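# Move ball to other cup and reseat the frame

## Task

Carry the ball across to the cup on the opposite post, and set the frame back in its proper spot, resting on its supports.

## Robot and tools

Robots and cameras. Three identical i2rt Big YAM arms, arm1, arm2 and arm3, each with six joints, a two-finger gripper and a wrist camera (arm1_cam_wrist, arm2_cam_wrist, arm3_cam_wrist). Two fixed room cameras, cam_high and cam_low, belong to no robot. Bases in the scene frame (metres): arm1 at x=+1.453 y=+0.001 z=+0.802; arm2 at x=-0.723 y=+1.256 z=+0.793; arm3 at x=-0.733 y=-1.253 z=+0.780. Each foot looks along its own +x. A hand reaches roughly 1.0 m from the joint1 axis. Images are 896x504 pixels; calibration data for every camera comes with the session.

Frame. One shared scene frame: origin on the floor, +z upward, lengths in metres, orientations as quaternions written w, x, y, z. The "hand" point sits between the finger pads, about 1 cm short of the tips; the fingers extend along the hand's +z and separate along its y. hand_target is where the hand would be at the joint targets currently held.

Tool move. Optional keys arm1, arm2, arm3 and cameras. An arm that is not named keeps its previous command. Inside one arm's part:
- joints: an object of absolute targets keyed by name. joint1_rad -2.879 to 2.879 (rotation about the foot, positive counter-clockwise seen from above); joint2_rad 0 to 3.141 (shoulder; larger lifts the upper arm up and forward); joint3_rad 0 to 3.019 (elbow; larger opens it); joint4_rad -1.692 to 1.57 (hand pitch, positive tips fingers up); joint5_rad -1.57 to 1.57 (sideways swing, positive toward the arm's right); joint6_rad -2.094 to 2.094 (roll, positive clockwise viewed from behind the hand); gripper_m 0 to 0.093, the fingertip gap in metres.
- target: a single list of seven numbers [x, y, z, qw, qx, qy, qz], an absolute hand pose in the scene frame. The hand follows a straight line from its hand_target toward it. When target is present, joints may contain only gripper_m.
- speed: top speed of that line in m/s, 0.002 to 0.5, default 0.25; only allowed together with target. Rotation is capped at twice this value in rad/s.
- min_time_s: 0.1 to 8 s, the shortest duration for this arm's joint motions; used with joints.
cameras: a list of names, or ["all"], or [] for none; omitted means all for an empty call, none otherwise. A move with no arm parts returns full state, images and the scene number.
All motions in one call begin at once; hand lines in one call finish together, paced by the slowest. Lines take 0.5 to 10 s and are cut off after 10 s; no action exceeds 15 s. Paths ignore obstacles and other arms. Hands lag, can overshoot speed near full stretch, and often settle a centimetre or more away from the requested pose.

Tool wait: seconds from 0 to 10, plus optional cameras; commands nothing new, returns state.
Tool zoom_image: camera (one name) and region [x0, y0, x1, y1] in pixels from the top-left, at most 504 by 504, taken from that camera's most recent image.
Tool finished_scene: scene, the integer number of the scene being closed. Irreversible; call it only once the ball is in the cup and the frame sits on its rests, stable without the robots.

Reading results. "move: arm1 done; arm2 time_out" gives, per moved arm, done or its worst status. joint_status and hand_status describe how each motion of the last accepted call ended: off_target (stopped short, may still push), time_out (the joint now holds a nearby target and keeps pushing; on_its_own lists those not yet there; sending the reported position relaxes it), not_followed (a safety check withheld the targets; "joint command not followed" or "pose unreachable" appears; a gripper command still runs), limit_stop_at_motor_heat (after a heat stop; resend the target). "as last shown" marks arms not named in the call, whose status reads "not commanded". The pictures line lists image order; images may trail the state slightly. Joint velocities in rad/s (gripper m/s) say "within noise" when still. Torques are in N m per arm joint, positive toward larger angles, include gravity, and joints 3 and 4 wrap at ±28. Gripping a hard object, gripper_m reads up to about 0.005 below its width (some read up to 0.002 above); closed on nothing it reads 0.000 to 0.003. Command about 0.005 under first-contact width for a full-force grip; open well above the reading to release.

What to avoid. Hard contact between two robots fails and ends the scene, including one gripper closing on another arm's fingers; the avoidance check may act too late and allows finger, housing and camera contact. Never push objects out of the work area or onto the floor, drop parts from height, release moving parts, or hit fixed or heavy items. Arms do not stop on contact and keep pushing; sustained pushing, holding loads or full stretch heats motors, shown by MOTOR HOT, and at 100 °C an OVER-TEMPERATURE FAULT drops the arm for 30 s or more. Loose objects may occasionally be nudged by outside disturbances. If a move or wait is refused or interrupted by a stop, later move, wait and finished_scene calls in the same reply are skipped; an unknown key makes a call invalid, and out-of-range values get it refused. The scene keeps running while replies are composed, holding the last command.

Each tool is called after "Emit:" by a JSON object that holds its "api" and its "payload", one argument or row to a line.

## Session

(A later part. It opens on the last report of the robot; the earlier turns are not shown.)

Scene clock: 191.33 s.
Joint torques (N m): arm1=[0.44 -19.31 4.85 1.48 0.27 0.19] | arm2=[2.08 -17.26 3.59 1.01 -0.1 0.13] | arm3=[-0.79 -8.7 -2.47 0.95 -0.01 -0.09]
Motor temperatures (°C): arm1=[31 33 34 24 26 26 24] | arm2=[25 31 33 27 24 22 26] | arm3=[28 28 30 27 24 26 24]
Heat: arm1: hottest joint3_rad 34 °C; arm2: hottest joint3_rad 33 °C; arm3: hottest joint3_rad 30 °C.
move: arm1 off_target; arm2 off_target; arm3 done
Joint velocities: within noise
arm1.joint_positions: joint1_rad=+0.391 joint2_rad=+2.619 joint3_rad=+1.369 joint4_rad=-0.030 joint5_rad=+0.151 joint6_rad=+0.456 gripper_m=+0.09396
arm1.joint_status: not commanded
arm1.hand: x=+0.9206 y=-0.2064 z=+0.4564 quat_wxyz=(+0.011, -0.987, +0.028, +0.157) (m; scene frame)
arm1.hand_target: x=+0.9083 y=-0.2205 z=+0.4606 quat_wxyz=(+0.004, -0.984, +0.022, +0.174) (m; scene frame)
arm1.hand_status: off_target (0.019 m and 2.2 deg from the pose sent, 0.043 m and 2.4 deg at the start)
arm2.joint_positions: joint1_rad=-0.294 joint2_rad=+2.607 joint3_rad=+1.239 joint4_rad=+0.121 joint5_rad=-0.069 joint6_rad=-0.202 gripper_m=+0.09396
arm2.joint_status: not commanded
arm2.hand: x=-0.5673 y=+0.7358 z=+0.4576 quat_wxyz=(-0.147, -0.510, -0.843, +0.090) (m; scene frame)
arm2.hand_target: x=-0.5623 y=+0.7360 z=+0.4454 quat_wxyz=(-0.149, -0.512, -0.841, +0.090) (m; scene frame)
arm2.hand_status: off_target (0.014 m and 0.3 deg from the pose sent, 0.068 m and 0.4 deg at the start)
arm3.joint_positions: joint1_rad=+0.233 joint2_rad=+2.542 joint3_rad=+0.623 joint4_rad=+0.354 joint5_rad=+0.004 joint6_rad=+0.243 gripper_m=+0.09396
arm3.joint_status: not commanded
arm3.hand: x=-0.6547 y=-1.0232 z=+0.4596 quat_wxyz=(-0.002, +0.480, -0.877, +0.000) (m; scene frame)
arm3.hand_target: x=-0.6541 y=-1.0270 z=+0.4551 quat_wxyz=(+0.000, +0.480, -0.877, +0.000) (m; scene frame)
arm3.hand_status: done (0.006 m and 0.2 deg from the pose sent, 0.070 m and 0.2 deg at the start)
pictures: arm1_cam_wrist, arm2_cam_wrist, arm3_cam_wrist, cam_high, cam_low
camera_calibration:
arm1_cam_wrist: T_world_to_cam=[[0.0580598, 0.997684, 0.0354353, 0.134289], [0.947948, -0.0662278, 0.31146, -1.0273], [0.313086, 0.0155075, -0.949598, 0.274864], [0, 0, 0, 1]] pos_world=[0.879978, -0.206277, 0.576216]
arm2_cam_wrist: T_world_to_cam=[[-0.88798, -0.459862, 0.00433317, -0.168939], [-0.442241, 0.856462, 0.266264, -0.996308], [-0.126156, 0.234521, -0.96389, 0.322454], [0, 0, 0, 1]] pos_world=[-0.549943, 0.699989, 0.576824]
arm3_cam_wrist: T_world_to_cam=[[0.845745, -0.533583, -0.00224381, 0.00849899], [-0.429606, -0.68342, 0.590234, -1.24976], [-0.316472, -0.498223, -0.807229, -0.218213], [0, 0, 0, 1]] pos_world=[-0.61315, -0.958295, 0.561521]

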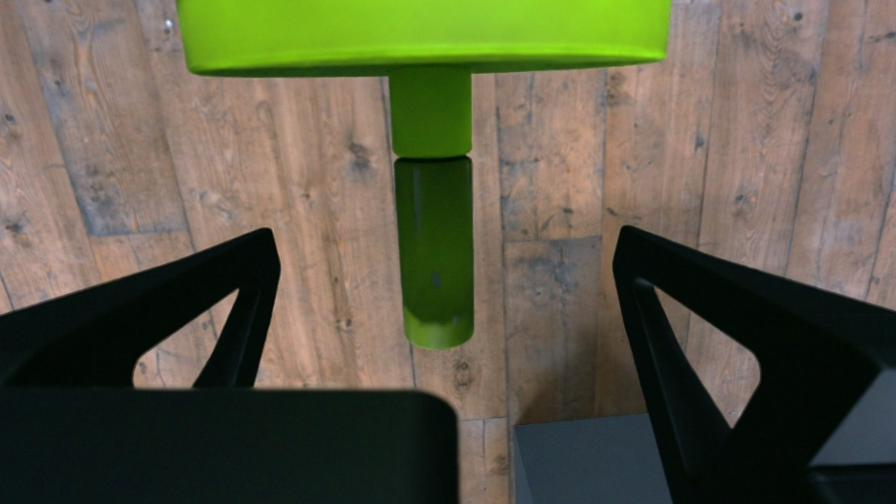

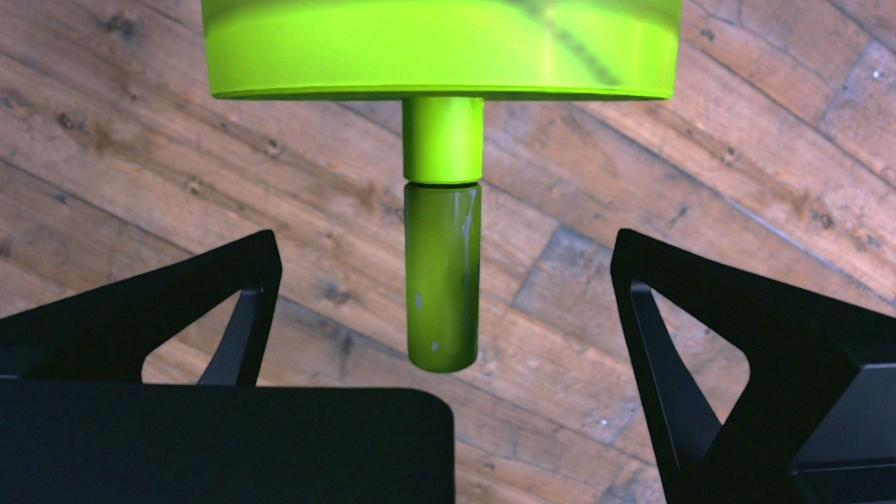

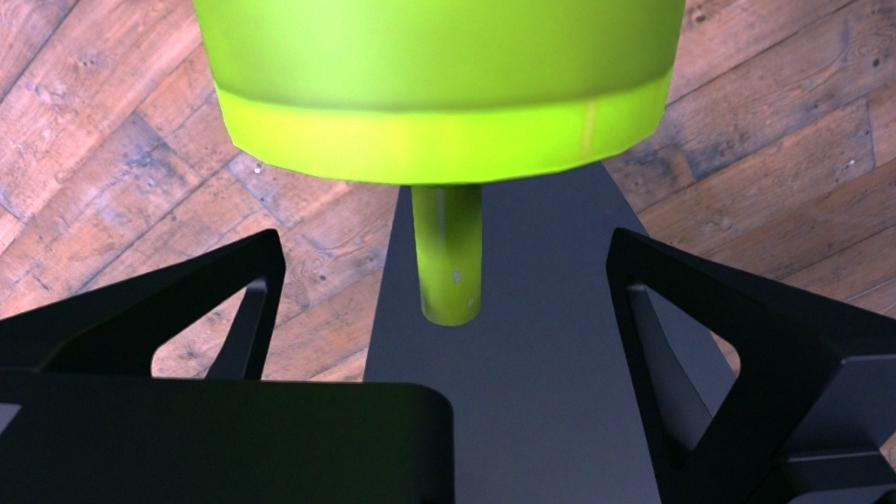

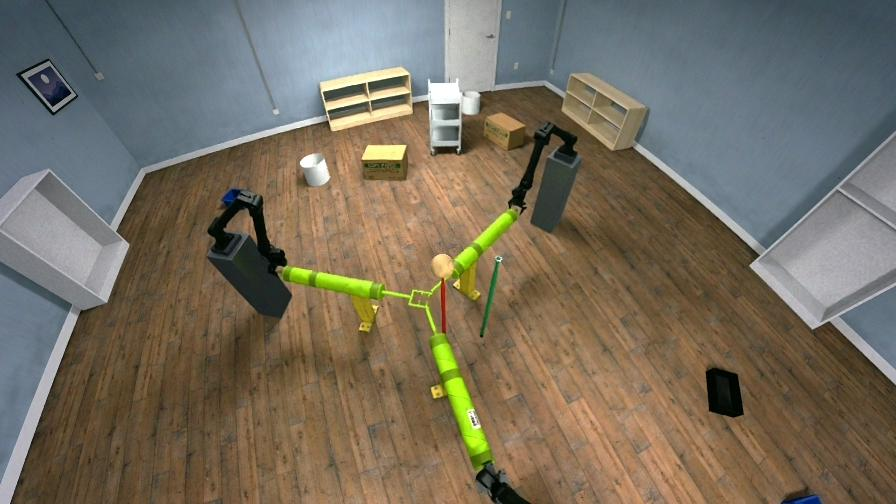

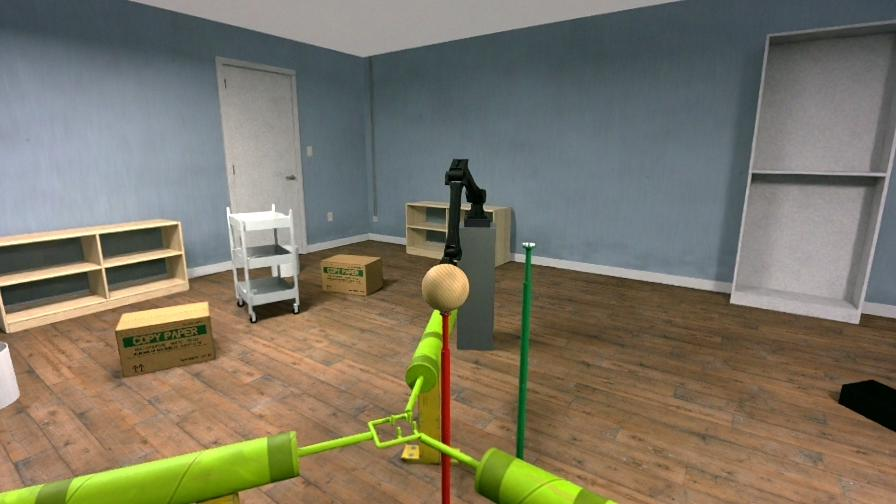

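Emit:
{"api": "move", "payload": {
  "arm1": {"target":[0.908,-0.2235,0.445,-0.0039,0.985,-0.0224,-0.174],"speed":0.06},
  "arm2": {"target":[-0.562,0.7355,0.434,-0.1487,-0.5117,-0.8417,0.0904],"speed":0.06},
  "arm3": {"target":[-0.652,-1.024,0.446,0,0.48,-0.877,0],"speed":0.06}
}}

Emit:
{"api": "move", "payload": {
  "arm1": {"joints":{"gripper_m":0.03}},
  "arm2": {"joints":{"gripper_m":0.03}},
  "arm3": {"joints":{"gripper_m":0.03}},
  "cameras": ["arm1_cam_wrist","arm2_cam_wrist","arm3_cam_wrist"]
}}

Scene clock: 208.23 s.
Joint torques (N m): arm1=[0.44 -19.96 4.97 1.47 0.27 0.23] | arm2=[2.08 -17.26 3.44 1.01 -0.1 0.12] | arm3=[-0.85 -8.7 -2.43 0.96 0 -0.08]
Motor temperatures (°C): arm1=[31 32 33 24 26 26 23] | arm2=[25 31 32 27 24 22 26] | arm3=[28 28 28 27 24 26 24]
Heat: arm1: hottest joint3_rad 33 °C; arm2: hottest joint3_rad 32 °C; arm3: hottest joint1_rad 28 °C.
move: arm1 off_target; arm2 off_target; arm3 done
Joint velocities: within noise
arm1.joint_positions: joint1_rad=+0.397 joint2_rad=+2.658 joint3_rad=+1.398 joint4_rad=-0.022 joint5_rad=+0.153 joint6_rad=+0.456 gripper_m=+0.09396
arm1.joint_status: not commanded
arm1.hand: x=+0.9213 y=-0.2091 z=+0.4405 quat_wxyz=(+0.012, -0.987, +0.025, +0.157) (m; scene frame)
arm1.hand_target: x=+0.9084 y=-0.2234 z=+0.4456 quat_wxyz=(+0.004, -0.985, +0.022, +0.174) (m; scene frame)
arm1.hand_status: off_target (0.020 m and 2.2 deg from the pose sent, 0.024 m and 2.2 deg at the start)
arm2.joint_positions: joint1_rad=-0.294 joint2_rad=+2.634 joint3_rad=+1.257 joint4_rad=+0.131 joint5_rad=-0.069 joint6_rad=-0.202 gripper_m=+0.09396
arm2.joint_status: not commanded
arm2.hand: x=-0.5671 y=+0.7348 z=+0.4475 quat_wxyz=(-0.148, -0.510, -0.843, +0.091) (m; scene frame)
arm2.hand_target: x=-0.5623 y=+0.7359 z=+0.4345 quat_wxyz=(-0.149, -0.512, -0.841, +0.090) (m; scene frame)
arm2.hand_status: off_target (0.014 m and 0.3 deg from the pose sent, 0.024 m and 0.3 deg at the start)
arm3.joint_positions: joint1_rad=+0.229 joint2_rad=+2.566 joint3_rad=+0.648 joint4_rad=+0.354 joint5_rad=+0.004 joint6_rad=+0.239 gripper_m=+0.09396
arm3.joint_status: not commanded
arm3.hand: x=-0.6527 y=-1.0198 z=+0.4511 quat_wxyz=(-0.002, +0.480, -0.877, +0.000) (m; scene frame)
arm3.hand_target: x=-0.6522 y=-1.0241 z=+0.4461 quat_wxyz=(+0.000, +0.480, -0.877, +0.000) (m; scene frame)
arm3.hand_status: done (0.007 m and 0.2 deg from the pose sent, 0.014 m and 0.2 deg at the start)
pictures: none

Scene clock: 209.00 s.
Joint torques (N m): arm1=[0.44 -19.6 4.75 1.48 0.26 0.24] | arm2=[2.08 -17.26 3.52 1.01 -0.11 0.12] | arm3=[-0.79 -8.76 -2.44 0.98 0 -0.08]
Motor temperatures (°C): arm1=[31 32 33 24 26 26 23] | arm2=[25 31 31 27 24 22 26] | arm3=[28 28 28 27 24 26 24]
Heat: arm1: hottest joint3_rad 33 °C; arm2: hottest joint2_rad 31 °C; arm3: hottest joint1_rad 28 °C.
move: arm1 done; arm2 done; arm3 done
Joint velocities: within noise
arm1.joint_positions: joint1_rad=+0.397 joint2_rad=+2.658 joint3_rad=+1.399 joint4_rad=-0.022 joint5_rad=+0.153 joint6_rad=+0.456 gripper_m=+0.03021
arm1.joint_status: all done
arm1.hand: x=+0.9210 y=-0.2091 z=+0.4406 quat_wxyz=(+0.012, -0.987, +0.025, +0.157) (m; scene frame)
arm1.hand_target: x=+0.9084 y=-0.2234 z=+0.4456 quat_wxyz=(+0.004, -0.985, +0.022, +0.174) (m; scene frame)
arm1.hand_status: not commanded
arm2.joint_positions: joint1_rad=-0.294 joint2_rad=+2.634 joint3_rad=+1.257 joint4_rad=+0.131 joint5_rad=-0.069 joint6_rad=-0.202 gripper_m=+0.03019
arm2.joint_status: all done
arm2.hand: x=-0.5671 y=+0.7348 z=+0.4475 quat_wxyz=(-0.148, -0.510, -0.843, +0.091) (m; scene frame)
arm2.hand_target: x=-0.5623 y=+0.7360 z=+0.4345 quat_wxyz=(-0.149, -0.512, -0.841, +0.090) (m; scene frame)
arm2.hand_status: not commanded
arm3.joint_positions: joint1_rad=+0.229 joint2_rad=+2.566 joint3_rad=+0.648 joint4_rad=+0.354 joint5_rad=+0.004 joint6_rad=+0.239 gripper_m=+0.03016
arm3.joint_status: all done
arm3.hand: x=-0.6527 y=-1.0198 z=+0.4511 quat_wxyz=(-0.002, +0.480, -0.877, +0.000) (m; scene frame)
arm3.hand_target: x=-0.6521 y=-1.0241 z=+0.4461 quat_wxyz=(+0.000, +0.480, -0.877, +0.000) (m; scene frame)
arm3.hand_status: not commanded
pictures: arm1_cam_wrist, arm2_cam_wrist, arm3_cam_wrist
camera_calibration:
arm1_cam_wrist: T_world_to_cam=[[0.0531767, 0.997869, 0.0378105, 0.141128], [0.947936, -0.062349, 0.312297, -1.02253], [0.313989, 0.019235, -0.949232, 0.259597], [0, 0, 0, 1]] pos_world=[0.880281, -0.209575, 0.560415]
arm2_cam_wrist: T_world_to_cam=[[-0.88806, -0.459699, 0.00505776, -0.169656], [-0.442136, 0.857043, 0.264562, -0.992257], [-0.125954, 0.232711, -0.964355, 0.314672], [0, 0, 0, 1]] pos_world=[-0.549744, 0.699188, 0.566827]
arm3_cam_wrist: T_world_to_cam=[[0.846122, -0.532984, -0.00229562, 0.0094348], [-0.429223, -0.68394, 0.58991, -1.24164], [-0.315982, -0.498151, -0.807466, -0.222248], [0, 0, 0, 1]] pos_world=[-0.611151, -0.954895, 0.553022]

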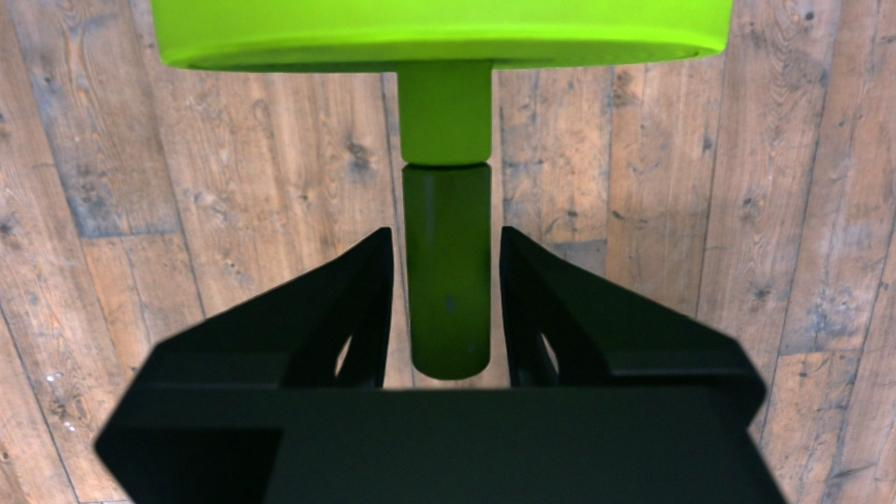

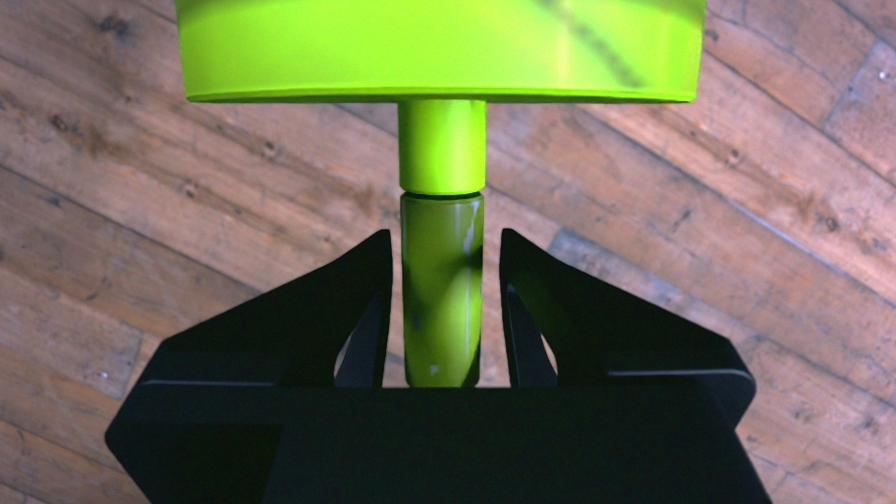

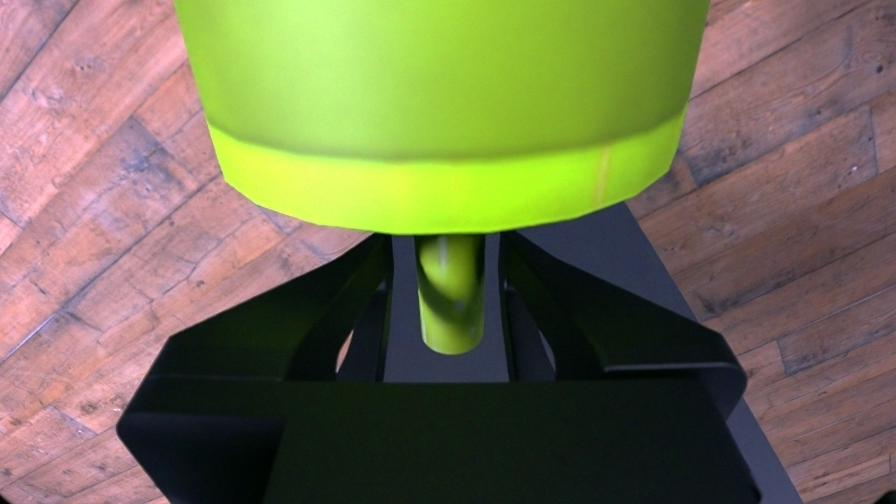

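Emit:
{"api": "move", "payload": {
  "arm1": {"joints":{"gripper_m":0.012}},
  "arm2": {"joints":{"gripper_m":0.012}},
  "arm3": {"joints":{"gripper_m":0.012}},
  "cameras": ["arm1_cam_wrist","arm2_cam_wrist","arm3_cam_wrist"]
}}

Scene clock: 224.50 s.
Joint torques (N m): arm1=[0.38 -19.49 4.74 1.47 0.18 0.32] | arm2=[1.9 -17.26 3.52 0.98 -0.07 0.11] | arm3=[-0.73 -8.7 -2.44 0.96 -0.02 -0.05]
Motor temperatures (°C): arm1=[30 34 32 24 26 26 23] | arm2=[25 34 30 27 24 22 26] | arm3=[28 28 27 27 24 26 24]
Heat: arm1: hottest joint2_rad 34 °C; arm2: hottest joint2_rad 34 °C; arm3: hottest joint1_rad 28 °C.
move: arm1 off_target; arm2 off_target; arm3 off_target
Joint velocities: within noise
arm1.joint_positions: joint1_rad=+0.397 joint2_rad=+2.658 joint3_rad=+1.399 joint4_rad=-0.022 joint5_rad=+0.155 joint6_rad=+0.446 gripper_m=+0.01921
arm1.joint_status: gripper_m off_target (ended at +0.01924, target +0.01200)
arm1.hand: x=+0.9209 y=-0.2088 z=+0.4407 quat_wxyz=(+0.014, -0.987, +0.021, +0.157) (m; scene frame)
arm1.hand_target: x=+0.9084 y=-0.2233 z=+0.4456 quat_wxyz=(+0.004, -0.985, +0.023, +0.174) (m; scene frame)
arm1.hand_status: not commanded
arm2.joint_positions: joint1_rad=-0.292 joint2_rad=+2.634 joint3_rad=+1.257 joint4_rad=+0.131 joint5_rad=-0.070 joint6_rad=-0.202 gripper_m=+0.01861
arm2.joint_status: gripper_m off_target (ended at +0.01864, target +0.01200)
arm2.hand: x=-0.5659 y=+0.7351 z=+0.4475 quat_wxyz=(-0.148, -0.509, -0.843, +0.090) (m; scene frame)
arm2.hand_target: x=-0.5622 y=+0.7360 z=+0.4345 quat_wxyz=(-0.149, -0.512, -0.841, +0.090) (m; scene frame)
arm2.hand_status: not commanded
arm3.joint_positions: joint1_rad=+0.228 joint2_rad=+2.566 joint3_rad=+0.648 joint4_rad=+0.355 joint5_rad=+0.004 joint6_rad=+0.236 gripper_m=+0.01725
arm3.joint_status: gripper_m off_target (ended at +0.01728, target +0.01200)
arm3.hand: x=-0.6523 y=-1.0199 z=+0.4511 quat_wxyz=(-0.002, +0.481, -0.877, +0.000) (m; scene frame)
arm3.hand_target: x=-0.6521 y=-1.0240 z=+0.4462 quat_wxyz=(+0.000, +0.480, -0.877, +0.000) (m; scene frame)
arm3.hand_status: not commanded
pictures: arm1_cam_wrist, arm2_cam_wrist, arm3_cam_wrist
camera_calibration:
arm1_cam_wrist: T_world_to_cam=[[0.0447862, 0.998083, 0.0427242, 0.146302], [0.948613, -0.0558989, 0.311461, -1.02134], [0.313252, 0.0265797, -0.949298, 0.261828], [0, 0, 0, 1]] pos_world=[0.880289, -0.210073, 0.56041]
arm2_cam_wrist: T_world_to_cam=[[-0.887334, -0.461111, 0.00377677, -0.16638], [-0.443819, 0.856224, 0.264395, -0.992367], [-0.125149, 0.232931, -0.964407, 0.315034], [0, 0, 0, 1]] pos_world=[-0.54864, 0.699588, 0.566826]
arm3_cam_wrist: T_world_to_cam=[[0.847163, -0.531328, -0.00207924, 0.0113658], [-0.428137, -0.68494, 0.589539, -1.2417], [-0.314663, -0.498545, -0.807737, -0.221525], [0, 0, 0, 1]] pos_world=[-0.610955, -0.954894, 0.553122]

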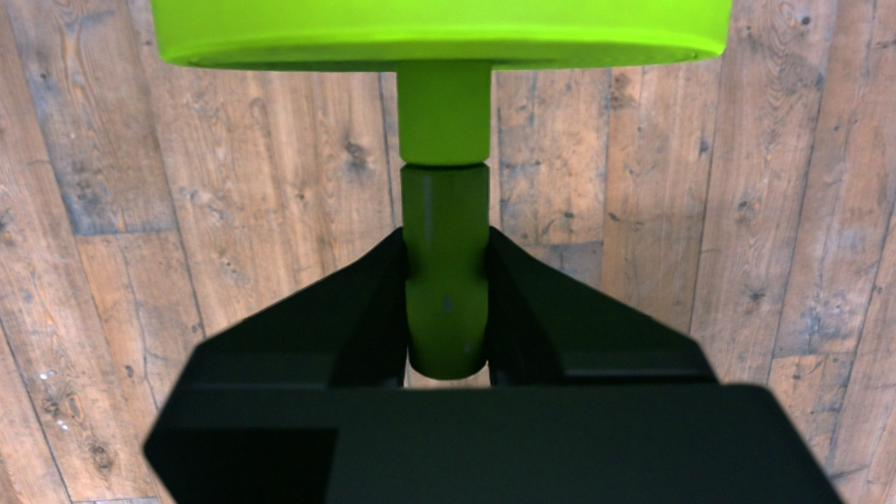

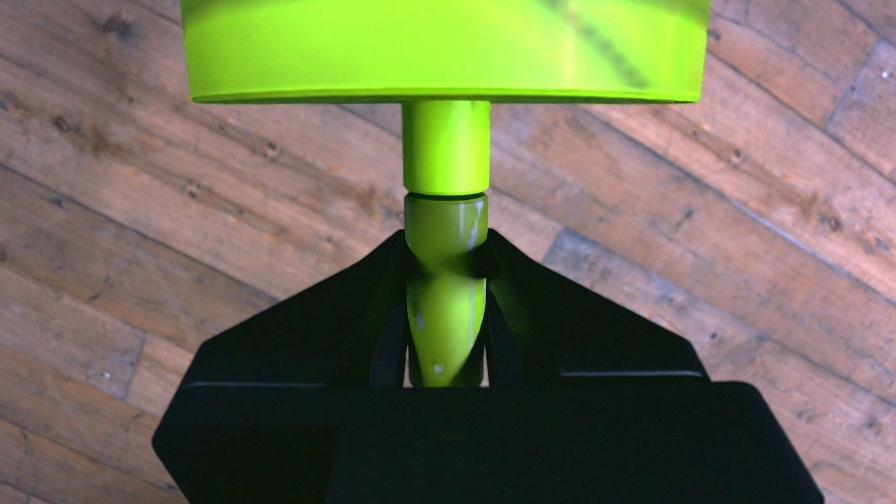

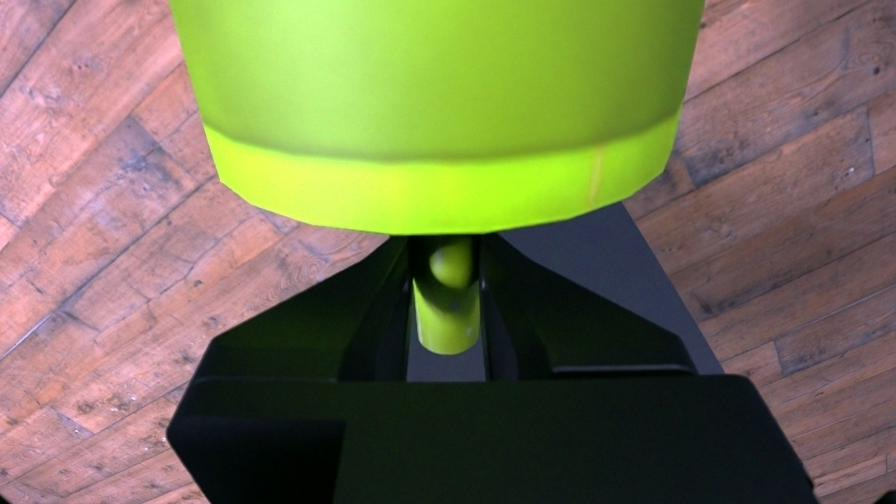

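Emit:
{"api": "move", "payload": {
  "arm1": {"target":[0.9084,-0.2233,0.5056,-0.0039,0.985,-0.0224,-0.174],"speed":0.05},
  "arm2": {"target":[-0.5622,0.736,0.4945,-0.1487,-0.5117,-0.8417,0.0904],"speed":0.05},
  "arm3": {"target":[-0.6521,-1.024,0.5062,0,0.48,-0.877,0],"speed":0.05},
  "cameras": ["all"]
}}

Scene clock: 238.20 s.
Joint torques (N m): arm1=[0.32 -23.65 2.85 0.46 0.19 0.32] | arm2=[1.2 -22.59 1.05 -0.06 -0.18 0.03] | arm3=[-0.67 -11.99 -4.19 -0.14 -0.02 -0.03]
Motor temperatures (°C): arm1=[30 36 32 24 26 26 25] | arm2=[25 35 30 26 24 22 27] | arm3=[28 28 27 27 24 25 25]
Heat: arm1: hottest joint2_rad 36 °C; arm2: hottest joint2_rad 35 °C; arm3: hottest joint1_rad 28 °C.
move: arm1 off_target; arm2 off_target; arm3 off_target
Joint velocities: within noise
arm1.joint_positions: joint1_rad=+0.397 joint2_rad=+2.568 joint3_rad=+1.334 joint4_rad=-0.052 joint5_rad=+0.155 joint6_rad=+0.446 gripper_m=+0.01921
arm1.joint_status: not commanded
arm1.hand: x=+0.9237 y=-0.2078 z=+0.4763 quat_wxyz=(+0.014, -0.988, +0.020, +0.155) (m; scene frame)
arm1.hand_target: x=+0.9086 y=-0.2231 z=+0.5046 quat_wxyz=(+0.004, -0.985, +0.022, +0.174) (m; scene frame)
arm1.hand_status: off_target (0.037 m and 2.5 deg from the pose sent, 0.068 m and 2.2 deg at the start)
arm2.joint_positions: joint1_rad=-0.283 joint2_rad=+2.554 joint3_rad=+1.202 joint4_rad=+0.103 joint5_rad=-0.067 joint6_rad=-0.192 gripper_m=+0.01861
arm2.joint_status: not commanded
arm2.hand: x=-0.5628 y=+0.7394 z=+0.4777 quat_wxyz=(-0.147, -0.510, -0.843, +0.089) (m; scene frame)
arm2.hand_target: x=-0.5622 y=+0.7359 z=+0.4938 quat_wxyz=(-0.149, -0.512, -0.841, +0.090) (m; scene frame)
arm2.hand_status: off_target (0.017 m and 0.4 deg from the pose sent, 0.047 m and 0.3 deg at the start)
arm3.joint_positions: joint1_rad=+0.228 joint2_rad=+2.406 joint3_rad=+0.572 joint4_rad=+0.279 joint5_rad=+0.004 joint6_rad=+0.235 gripper_m=+0.01725
arm3.joint_status: not commanded
arm3.hand: x=-0.6509 y=-1.0159 z=+0.4959 quat_wxyz=(-0.005, +0.481, -0.876, -0.003) (m; scene frame)
arm3.hand_target: x=-0.6523 y=-1.0242 z=+0.5055 quat_wxyz=(+0.000, +0.480, -0.877, +0.000) (m; scene frame)
arm3.hand_status: off_target (0.013 m and 0.7 deg from the pose sent, 0.055 m and 0.3 deg at the start)
pictures: arm1_cam_wrist, arm2_cam_wrist, arm3_cam_wrist, cam_high, cam_low
camera_calibration:
arm1_cam_wrist: T_world_to_cam=[[0.0440597, 0.998061, 0.04397, 0.143779], [0.947456, -0.0557032, 0.315, -1.03558], [0.316838, 0.0277809, -0.948073, 0.291146], [0, 0, 0, 1]] pos_world=[0.882584, -0.209274, 0.595913]
arm2_cam_wrist: T_world_to_cam=[[-0.887891, -0.460047, 0.00270913, -0.162364], [-0.442503, 0.855613, 0.268547, -1.00338], [-0.125862, 0.237241, -0.963263, 0.339392], [0, 0, 0, 1]] pos_world=[-0.545443, 0.703291, 0.596818]
arm3_cam_wrist: T_world_to_cam=[[0.84755, -0.530703, -0.00373877, 0.0141032], [-0.429126, -0.689439, 0.583546, -1.26705], [-0.312267, -0.492979, -0.812072, -0.173513], [0, 0, 0, 1]] pos_world=[-0.609861, -0.95161, 0.598532]

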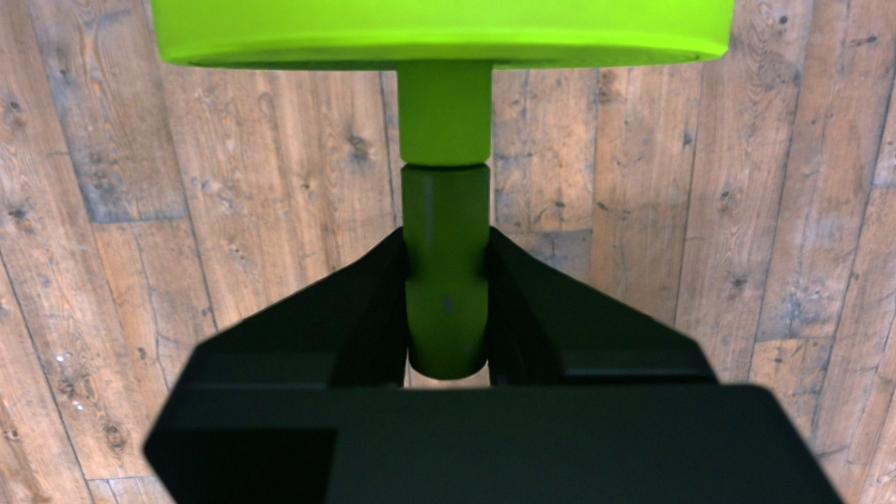

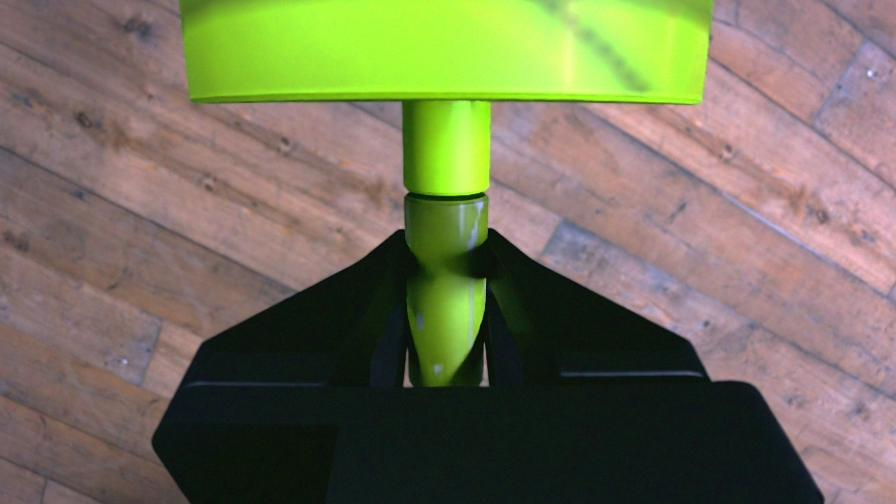

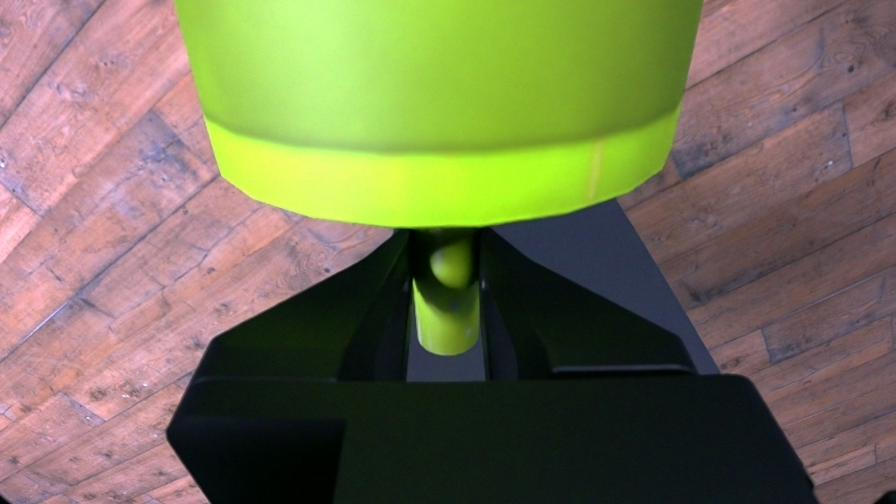

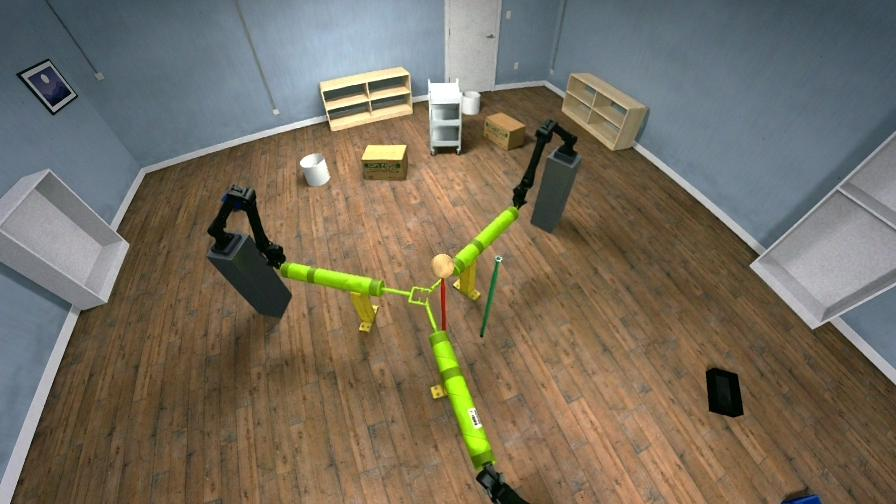

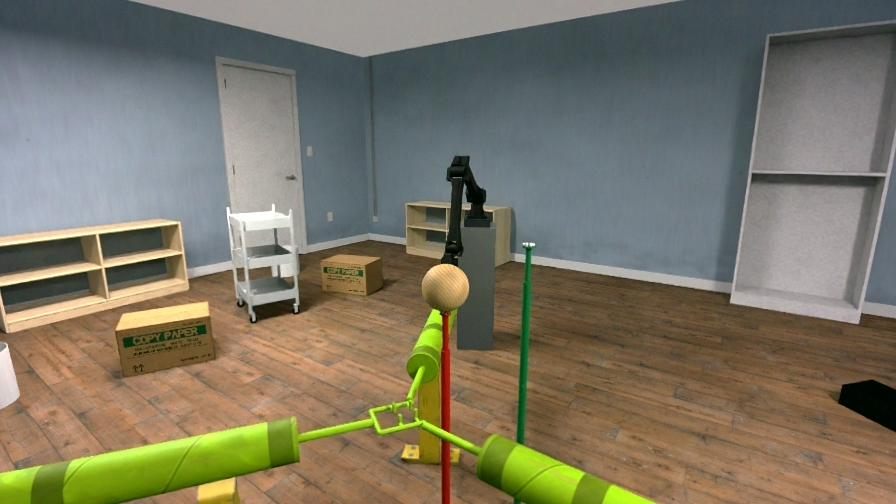

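Emit:
{"api": "move", "payload": {
  "arm1": {"target":[0.9074,-0.2243,0.680,-0.0039,0.985,-0.0224,-0.174],"speed":0.1},
  "arm2": {"target":[-0.5642,0.733,0.675,-0.1487,-0.5117,-0.8417,0.0904],"speed":0.1},
  "arm3": {"target":[-0.6531,-1.027,0.671,0,0.48,-0.877,0],"speed":0.1},
  "cameras": ["cam_high","cam_low"]
}}

Emit:
{"api": "zoom_image", "payload": {
  "camera": "cam_low",
  "region": [340, 230, 560, 400]
}}

Emit:
{"api": "zoom_image", "payload": {
  "camera": "cam_high",
  "region": [370, 220, 530, 340]
}}

Scene clock: 274.00 s.
Joint torques (N m): arm1=[-0.32 -22.36 5.52 0.53 0.33 0.27] | arm2=[1.26 -21.42 3.75 -0.05 -0.35 -0.02] | arm3=[-0.62 -8.76 2.44 -0.46 0.01 -0.02]
Motor temperatures (°C): arm1=[30 34 31 24 26 25 26] | arm2=[25 41 28 26 24 22 28] | arm3=[28 29 27 27 24 25 26]
Heat: arm1: hottest joint2_rad 34 °C; arm2: hottest joint2_rad 41 °C; arm3: hottest joint2_rad 29 °C.
move: arm1 off_target; arm2 off_target; arm3 done
Joint velocities: within noise
arm1.joint_positions: joint1_rad=+0.404 joint2_rad=+2.167 joint3_rad=+1.202 joint4_rad=-0.331 joint5_rad=+0.151 joint6_rad=+0.451 gripper_m=+0.01921
arm1.joint_status: not commanded
arm1.hand: x=+0.9214 y=-0.2150 z=+0.6484 quat_wxyz=(+0.014, -0.988, +0.018, +0.150) (m; scene frame)
arm1.hand_target: x=+0.9077 y=-0.2241 z=+0.6793 quat_wxyz=(+0.004, -0.985, +0.023, +0.174) (m; scene frame)
arm1.hand_status: off_target (0.036 m and 3.0 deg from the pose sent, 0.205 m and 2.5 deg at the start)
arm2.joint_positions: joint1_rad=-0.289 joint2_rad=+2.111 joint3_rad=+1.067 joint4_rad=-0.216 joint5_rad=-0.064 joint6_rad=-0.192 gripper_m=+0.01861
arm2.joint_status: not commanded
arm2.hand: x=-0.5656 y=+0.7344 z=+0.6564 quat_wxyz=(-0.142, -0.513, -0.842, +0.087) (m; scene frame)
arm2.hand_target: x=-0.5642 y=+0.7330 z=+0.6743 quat_wxyz=(-0.149, -0.512, -0.841, +0.090) (m; scene frame)
arm2.hand_status: off_target (0.019 m and 0.9 deg from the pose sent, 0.197 m and 0.4 deg at the start)
arm3.joint_positions: joint1_rad=+0.228 joint2_rad=+1.673 joint3_rad=+0.408 joint4_rad=-0.288 joint5_rad=+0.003 joint6_rad=+0.235 gripper_m=+0.01725
arm3.joint_status: not commanded
arm3.hand: x=-0.6520 y=-1.0199 z=+0.6666 quat_wxyz=(-0.006, +0.481, -0.876, -0.004) (m; scene frame)
arm3.hand_target: x=-0.6531 y=-1.0269 z=+0.6705 quat_wxyz=(+0.000, +0.480, -0.877, +0.000) (m; scene frame)
arm3.hand_status: done (0.008 m and 0.8 deg from the pose sent, 0.175 m and 0.7 deg at the start)
pictures: cam_high, cam_low

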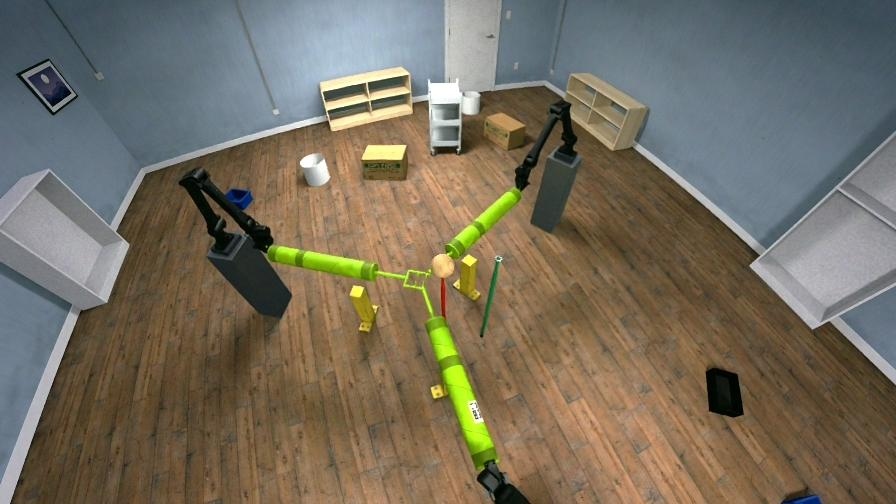

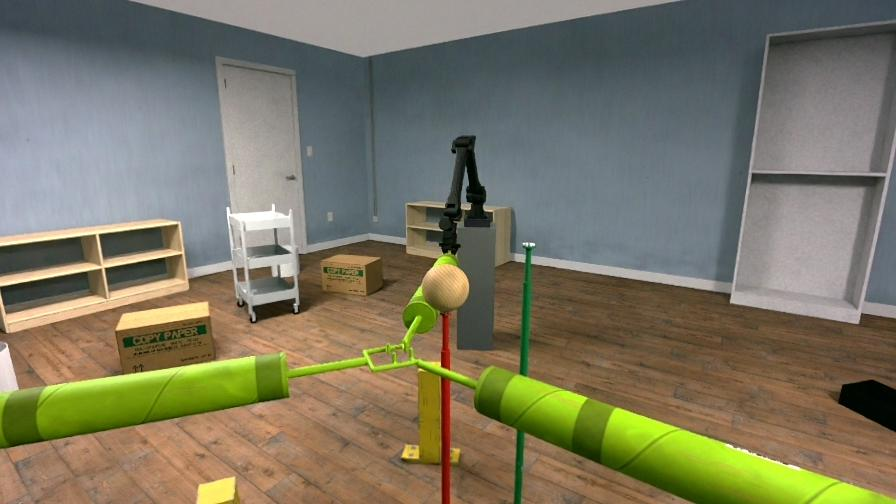

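Scaled by 2.291 from the camera's 896x504 image, which has a finer 1280x720 frame.

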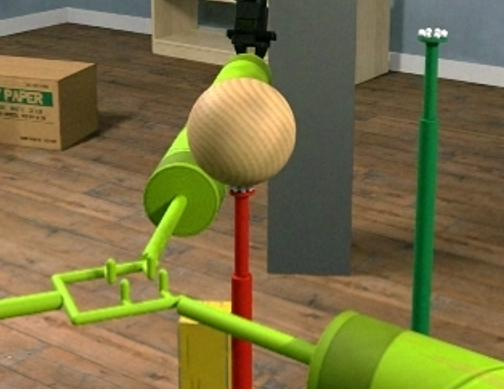

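Scaled by 3.150 from the camera's 896x504 image, which has a finer 1280x720 frame.

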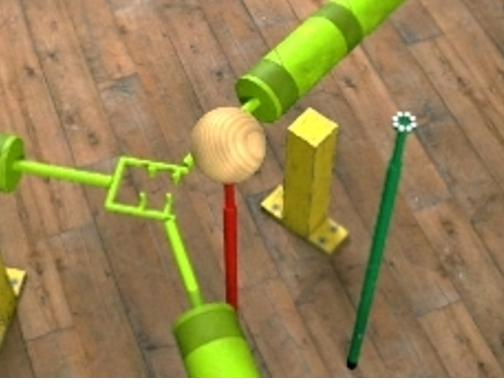

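Emit:
{"api": "move", "payload": {
  "arm1": {"target":[0.936,-0.1596,0.680,-0.0039,0.985,-0.0224,-0.174],"speed":0.08},
  "arm2": {"target":[-0.5356,0.7977,0.675,-0.1487,-0.5117,-0.8417,0.0904],"speed":0.08},
  "arm3": {"target":[-0.6245,-0.9623,0.671,0,0.48,-0.877,0],"speed":0.08},
  "cameras": ["cam_high","cam_low"]
}}

Emit:
{"api": "zoom_image", "payload": {
  "camera": "cam_low",
  "region": [380, 250, 500, 390]
}}

Emit:
{"api": "zoom_image", "payload": {
  "camera": "cam_high",
  "region": [390, 220, 490, 320]
}}

Scene clock: 304.10 s.
Joint torques (N m): arm1=[-1.44 -20.42 4.23 1.14 0.02 0.14] | arm2=[1.79 -19.37 2.47 0.46 -0.13 0.08] | arm3=[-0.91 -7.71 5.09 -0.44 0 -0.07]
Motor temperatures (°C): arm1=[30 40 31 24 26 25 26] | arm2=[25 41 28 26 24 22 29] | arm3=[28 29 26 27 24 25 26]
Heat: arm1: hottest joint2_rad 40 °C; arm2: hottest joint2_rad 41 °C; arm3: hottest joint2_rad 29 °C.
move: arm1 off_target; arm2 off_target; arm3 done
Joint velocities: within noise
arm1.joint_positions: joint1_rad=+0.322 joint2_rad=+2.085 joint3_rad=+1.042 joint4_rad=-0.241 joint5_rad=+0.129 joint6_rad=+0.373 gripper_m=+0.01921
arm1.joint_status: not commanded
arm1.hand: x=+0.9492 y=-0.1585 z=+0.6551 quat_wxyz=(+0.013, -0.988, +0.020, +0.151) (m; scene frame)
arm1.hand_target: x=+0.9361 y=-0.1596 z=+0.6795 quat_wxyz=(+0.004, -0.984, +0.022, +0.174) (m; scene frame)
arm1.hand_status: off_target (0.028 m and 2.9 deg from the pose sent, 0.066 m and 3.0 deg at the start)
arm2.joint_positions: joint1_rad=-0.192 joint2_rad=+2.031 joint3_rad=+0.915 joint4_rad=-0.138 joint5_rad=-0.036 joint6_rad=-0.105 gripper_m=+0.01861
arm2.joint_status: not commanded
arm2.hand: x=-0.5377 y=+0.7941 z=+0.6620 quat_wxyz=(-0.142, -0.511, -0.843, +0.087) (m; scene frame)
arm2.hand_target: x=-0.5356 y=+0.7977 z=+0.6744 quat_wxyz=(-0.149, -0.512, -0.841, +0.090) (m; scene frame)
arm2.hand_status: off_target (0.014 m and 0.9 deg from the pose sent, 0.073 m and 0.9 deg at the start)
arm3.joint_positions: joint1_rad=+0.214 joint2_rad=+1.740 joint3_rad=+0.581 joint4_rad=-0.383 joint5_rad=+0.003 joint6_rad=+0.222 gripper_m=+0.01725
arm3.joint_status: not commanded
arm3.hand: x=-0.6265 y=-0.9596 z=+0.6729 quat_wxyz=(-0.010, +0.481, -0.877, -0.008) (m; scene frame)
arm3.hand_target: x=-0.6246 y=-0.9623 z=+0.6711 quat_wxyz=(+0.000, +0.480, -0.877, +0.000) (m; scene frame)
arm3.hand_status: done (0.004 m and 1.5 deg from the pose sent, 0.064 m and 0.8 deg at the start)
pictures: cam_high, cam_low

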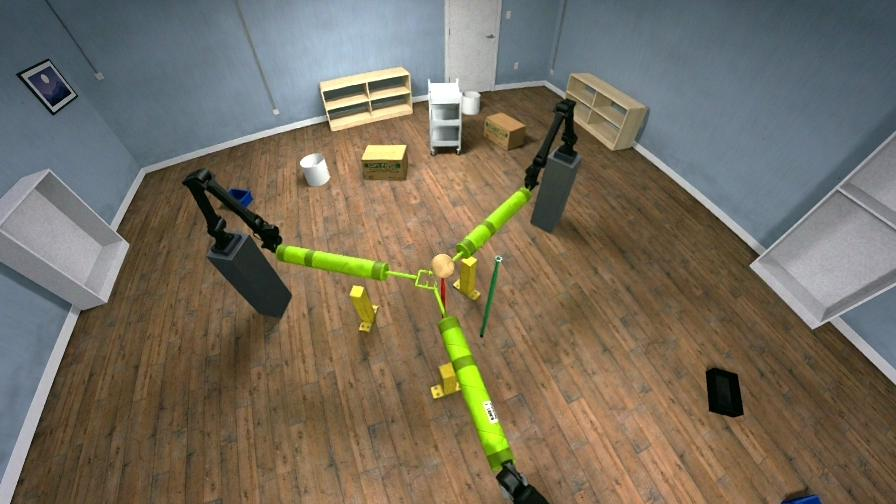

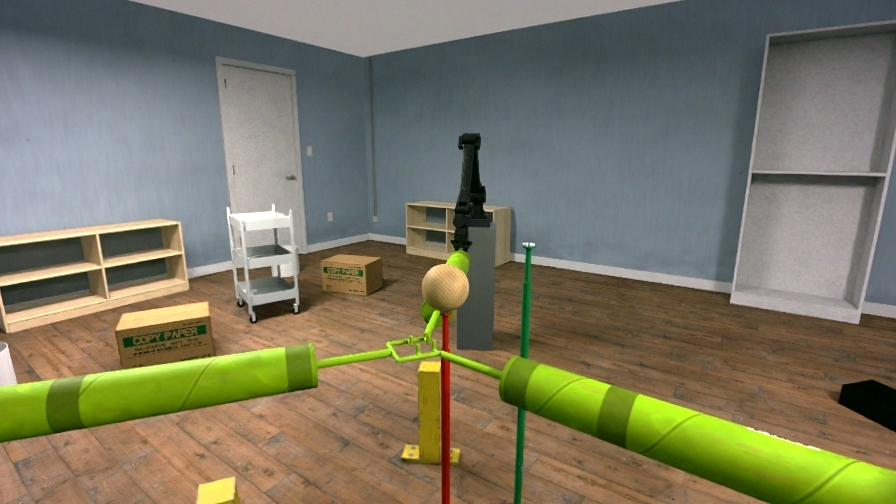

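Scaled by 3.600 from the camera's 896x504 image, which has a finer 1280x720 frame.

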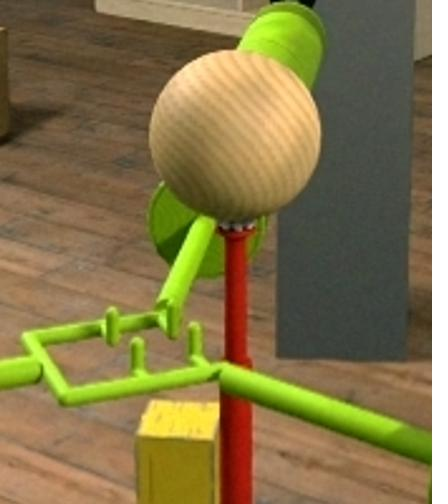

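Scaled by 5.040 from the camera's 896x504 image, which has a finer 1280x720 frame.

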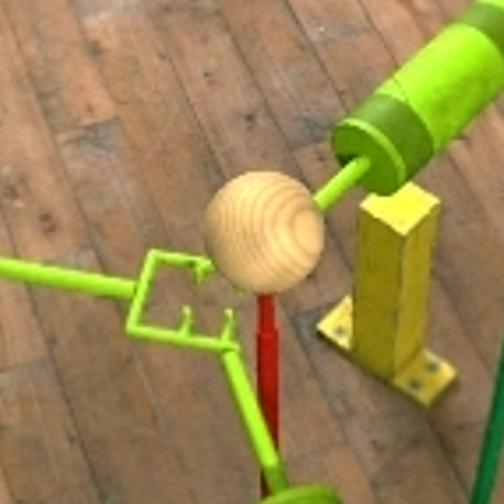

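Emit:
{"api": "move", "payload": {
  "arm1": {"target":[0.969,-0.1066,0.680,-0.0039,0.985,-0.0224,-0.174],"speed":0.06},
  "arm2": {"target":[-0.5026,0.8477,0.675,-0.1487,-0.5117,-0.8417,0.0904],"speed":0.06},
  "arm3": {"target":[-0.5915,-0.9123,0.671,0,0.48,-0.877,0],"speed":0.06},
  "cameras": ["cam_high","cam_low"]
}}

Emit:
{"api": "zoom_image", "payload": {
  "camera": "cam_low",
  "region": [380, 250, 500, 390]
}}

Emit:
{"api": "zoom_image", "payload": {
  "camera": "cam_high",
  "region": [390, 220, 490, 320]
}}

Scene clock: 326.40 s.
Joint torques (N m): arm1=[-1.73 -18.49 3.58 1.29 -0.09 0.13] | arm2=[1.96 -18.08 2.11 0.5 -0.05 0.12] | arm3=[-0.85 -9.47 5.98 -0.55 -0.01 -0.07]
Motor temperatures (°C): arm1=[30 40 31 24 26 25 26] | arm2=[25 41 28 26 24 22 29] | arm3=[27 29 27 27 24 25 27]
Heat: arm1: hottest joint2_rad 40 °C; arm2: hottest joint2_rad 41 °C; arm3: hottest joint2_rad 29 °C.
move: arm1 off_target; arm2 off_target; arm3 done
Joint velocities: within noise
arm1.joint_positions: joint1_rad=+0.236 joint2_rad=+2.015 joint3_rad=+0.896 joint4_rad=-0.154 joint5_rad=+0.101 joint6_rad=+0.290 gripper_m=+0.01921
arm1.joint_status: not commanded
arm1.hand: x=+0.9811 y=-0.1075 z=+0.6588 quat_wxyz=(+0.012, -0.988, +0.019, +0.151) (m; scene frame)
arm1.hand_target: x=+0.9692 y=-0.1065 z=+0.6795 quat_wxyz=(+0.004, -0.984, +0.022, +0.174) (m; scene frame)
arm1.hand_status: off_target (0.024 m and 2.8 deg from the pose sent, 0.061 m and 2.9 deg at the start)
arm2.joint_positions: joint1_rad=-0.074 joint2_rad=+1.987 joint3_rad=+0.821 joint4_rad=-0.086 joint5_rad=+0.003 joint6_rad=+0.006 gripper_m=+0.01861
arm2.joint_status: not commanded
arm2.hand: x=-0.5049 y=+0.8432 z=+0.6634 quat_wxyz=(-0.142, -0.510, -0.844, +0.087) (m; scene frame)
arm2.hand_target: x=-0.5026 y=+0.8474 z=+0.6745 quat_wxyz=(-0.149, -0.512, -0.841, +0.090) (m; scene frame)
arm2.hand_status: off_target (0.013 m and 0.9 deg from the pose sent, 0.066 m and 0.9 deg at the start)
arm3.joint_positions: joint1_rad=+0.176 joint2_rad=+1.827 joint3_rad=+0.746 joint4_rad=-0.461 joint5_rad=+0.003 joint6_rad=+0.185 gripper_m=+0.01725
arm3.joint_status: not commanded
arm3.hand: x=-0.5941 y=-0.9104 z=+0.6728 quat_wxyz=(-0.010, +0.481, -0.877, -0.007) (m; scene frame)
arm3.hand_target: x=-0.5916 y=-0.9123 z=+0.6711 quat_wxyz=(+0.000, +0.480, -0.877, +0.000) (m; scene frame)
arm3.hand_status: done (0.004 m and 1.5 deg from the pose sent, 0.059 m and 1.5 deg at the start)
pictures: cam_high, cam_low

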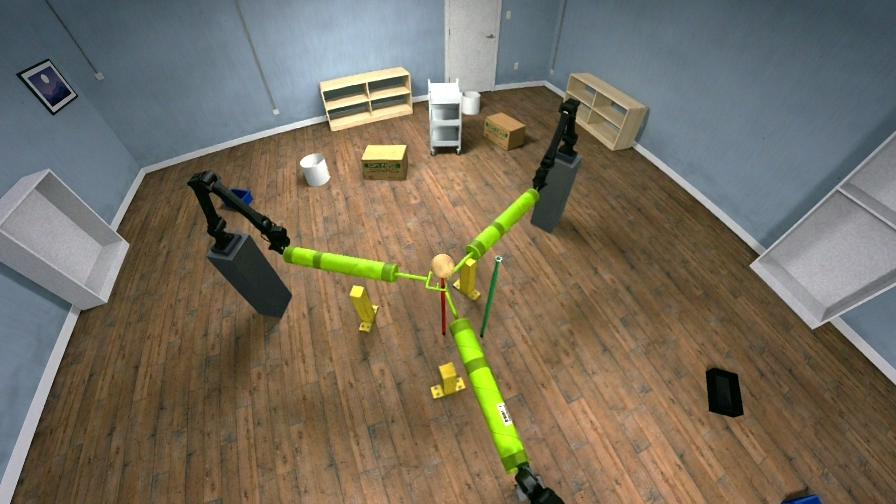

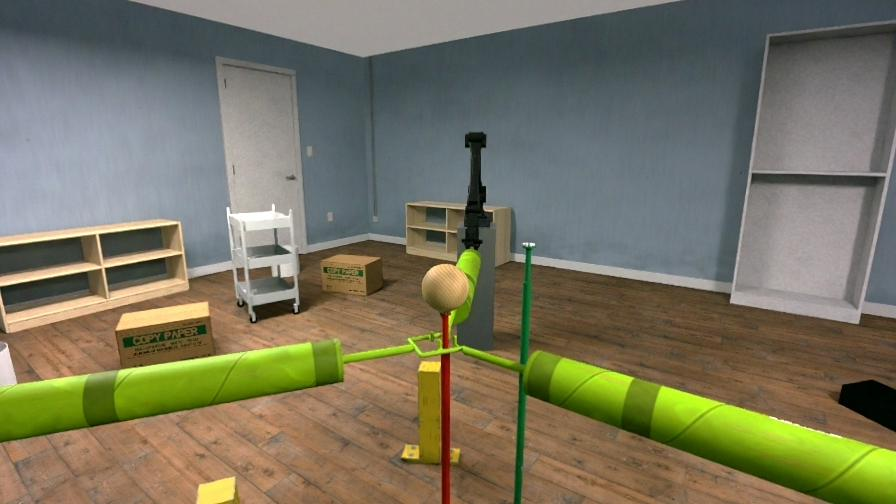

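Scaled by 3.600 from the camera's 896x504 image, which has a finer 1280x720 frame.

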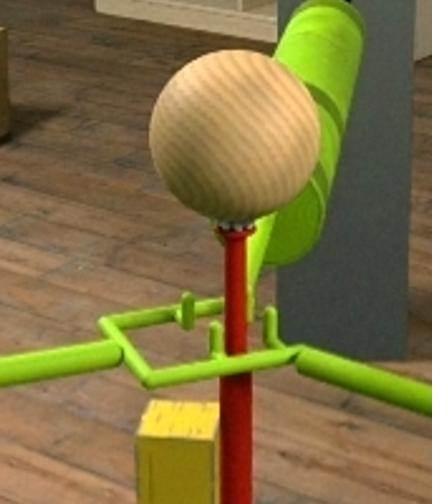

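Scaled by 5.040 from the camera's 896x504 image, which has a finer 1280x720 frame.

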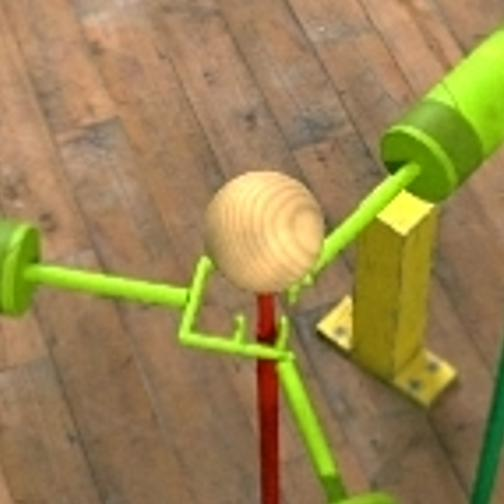

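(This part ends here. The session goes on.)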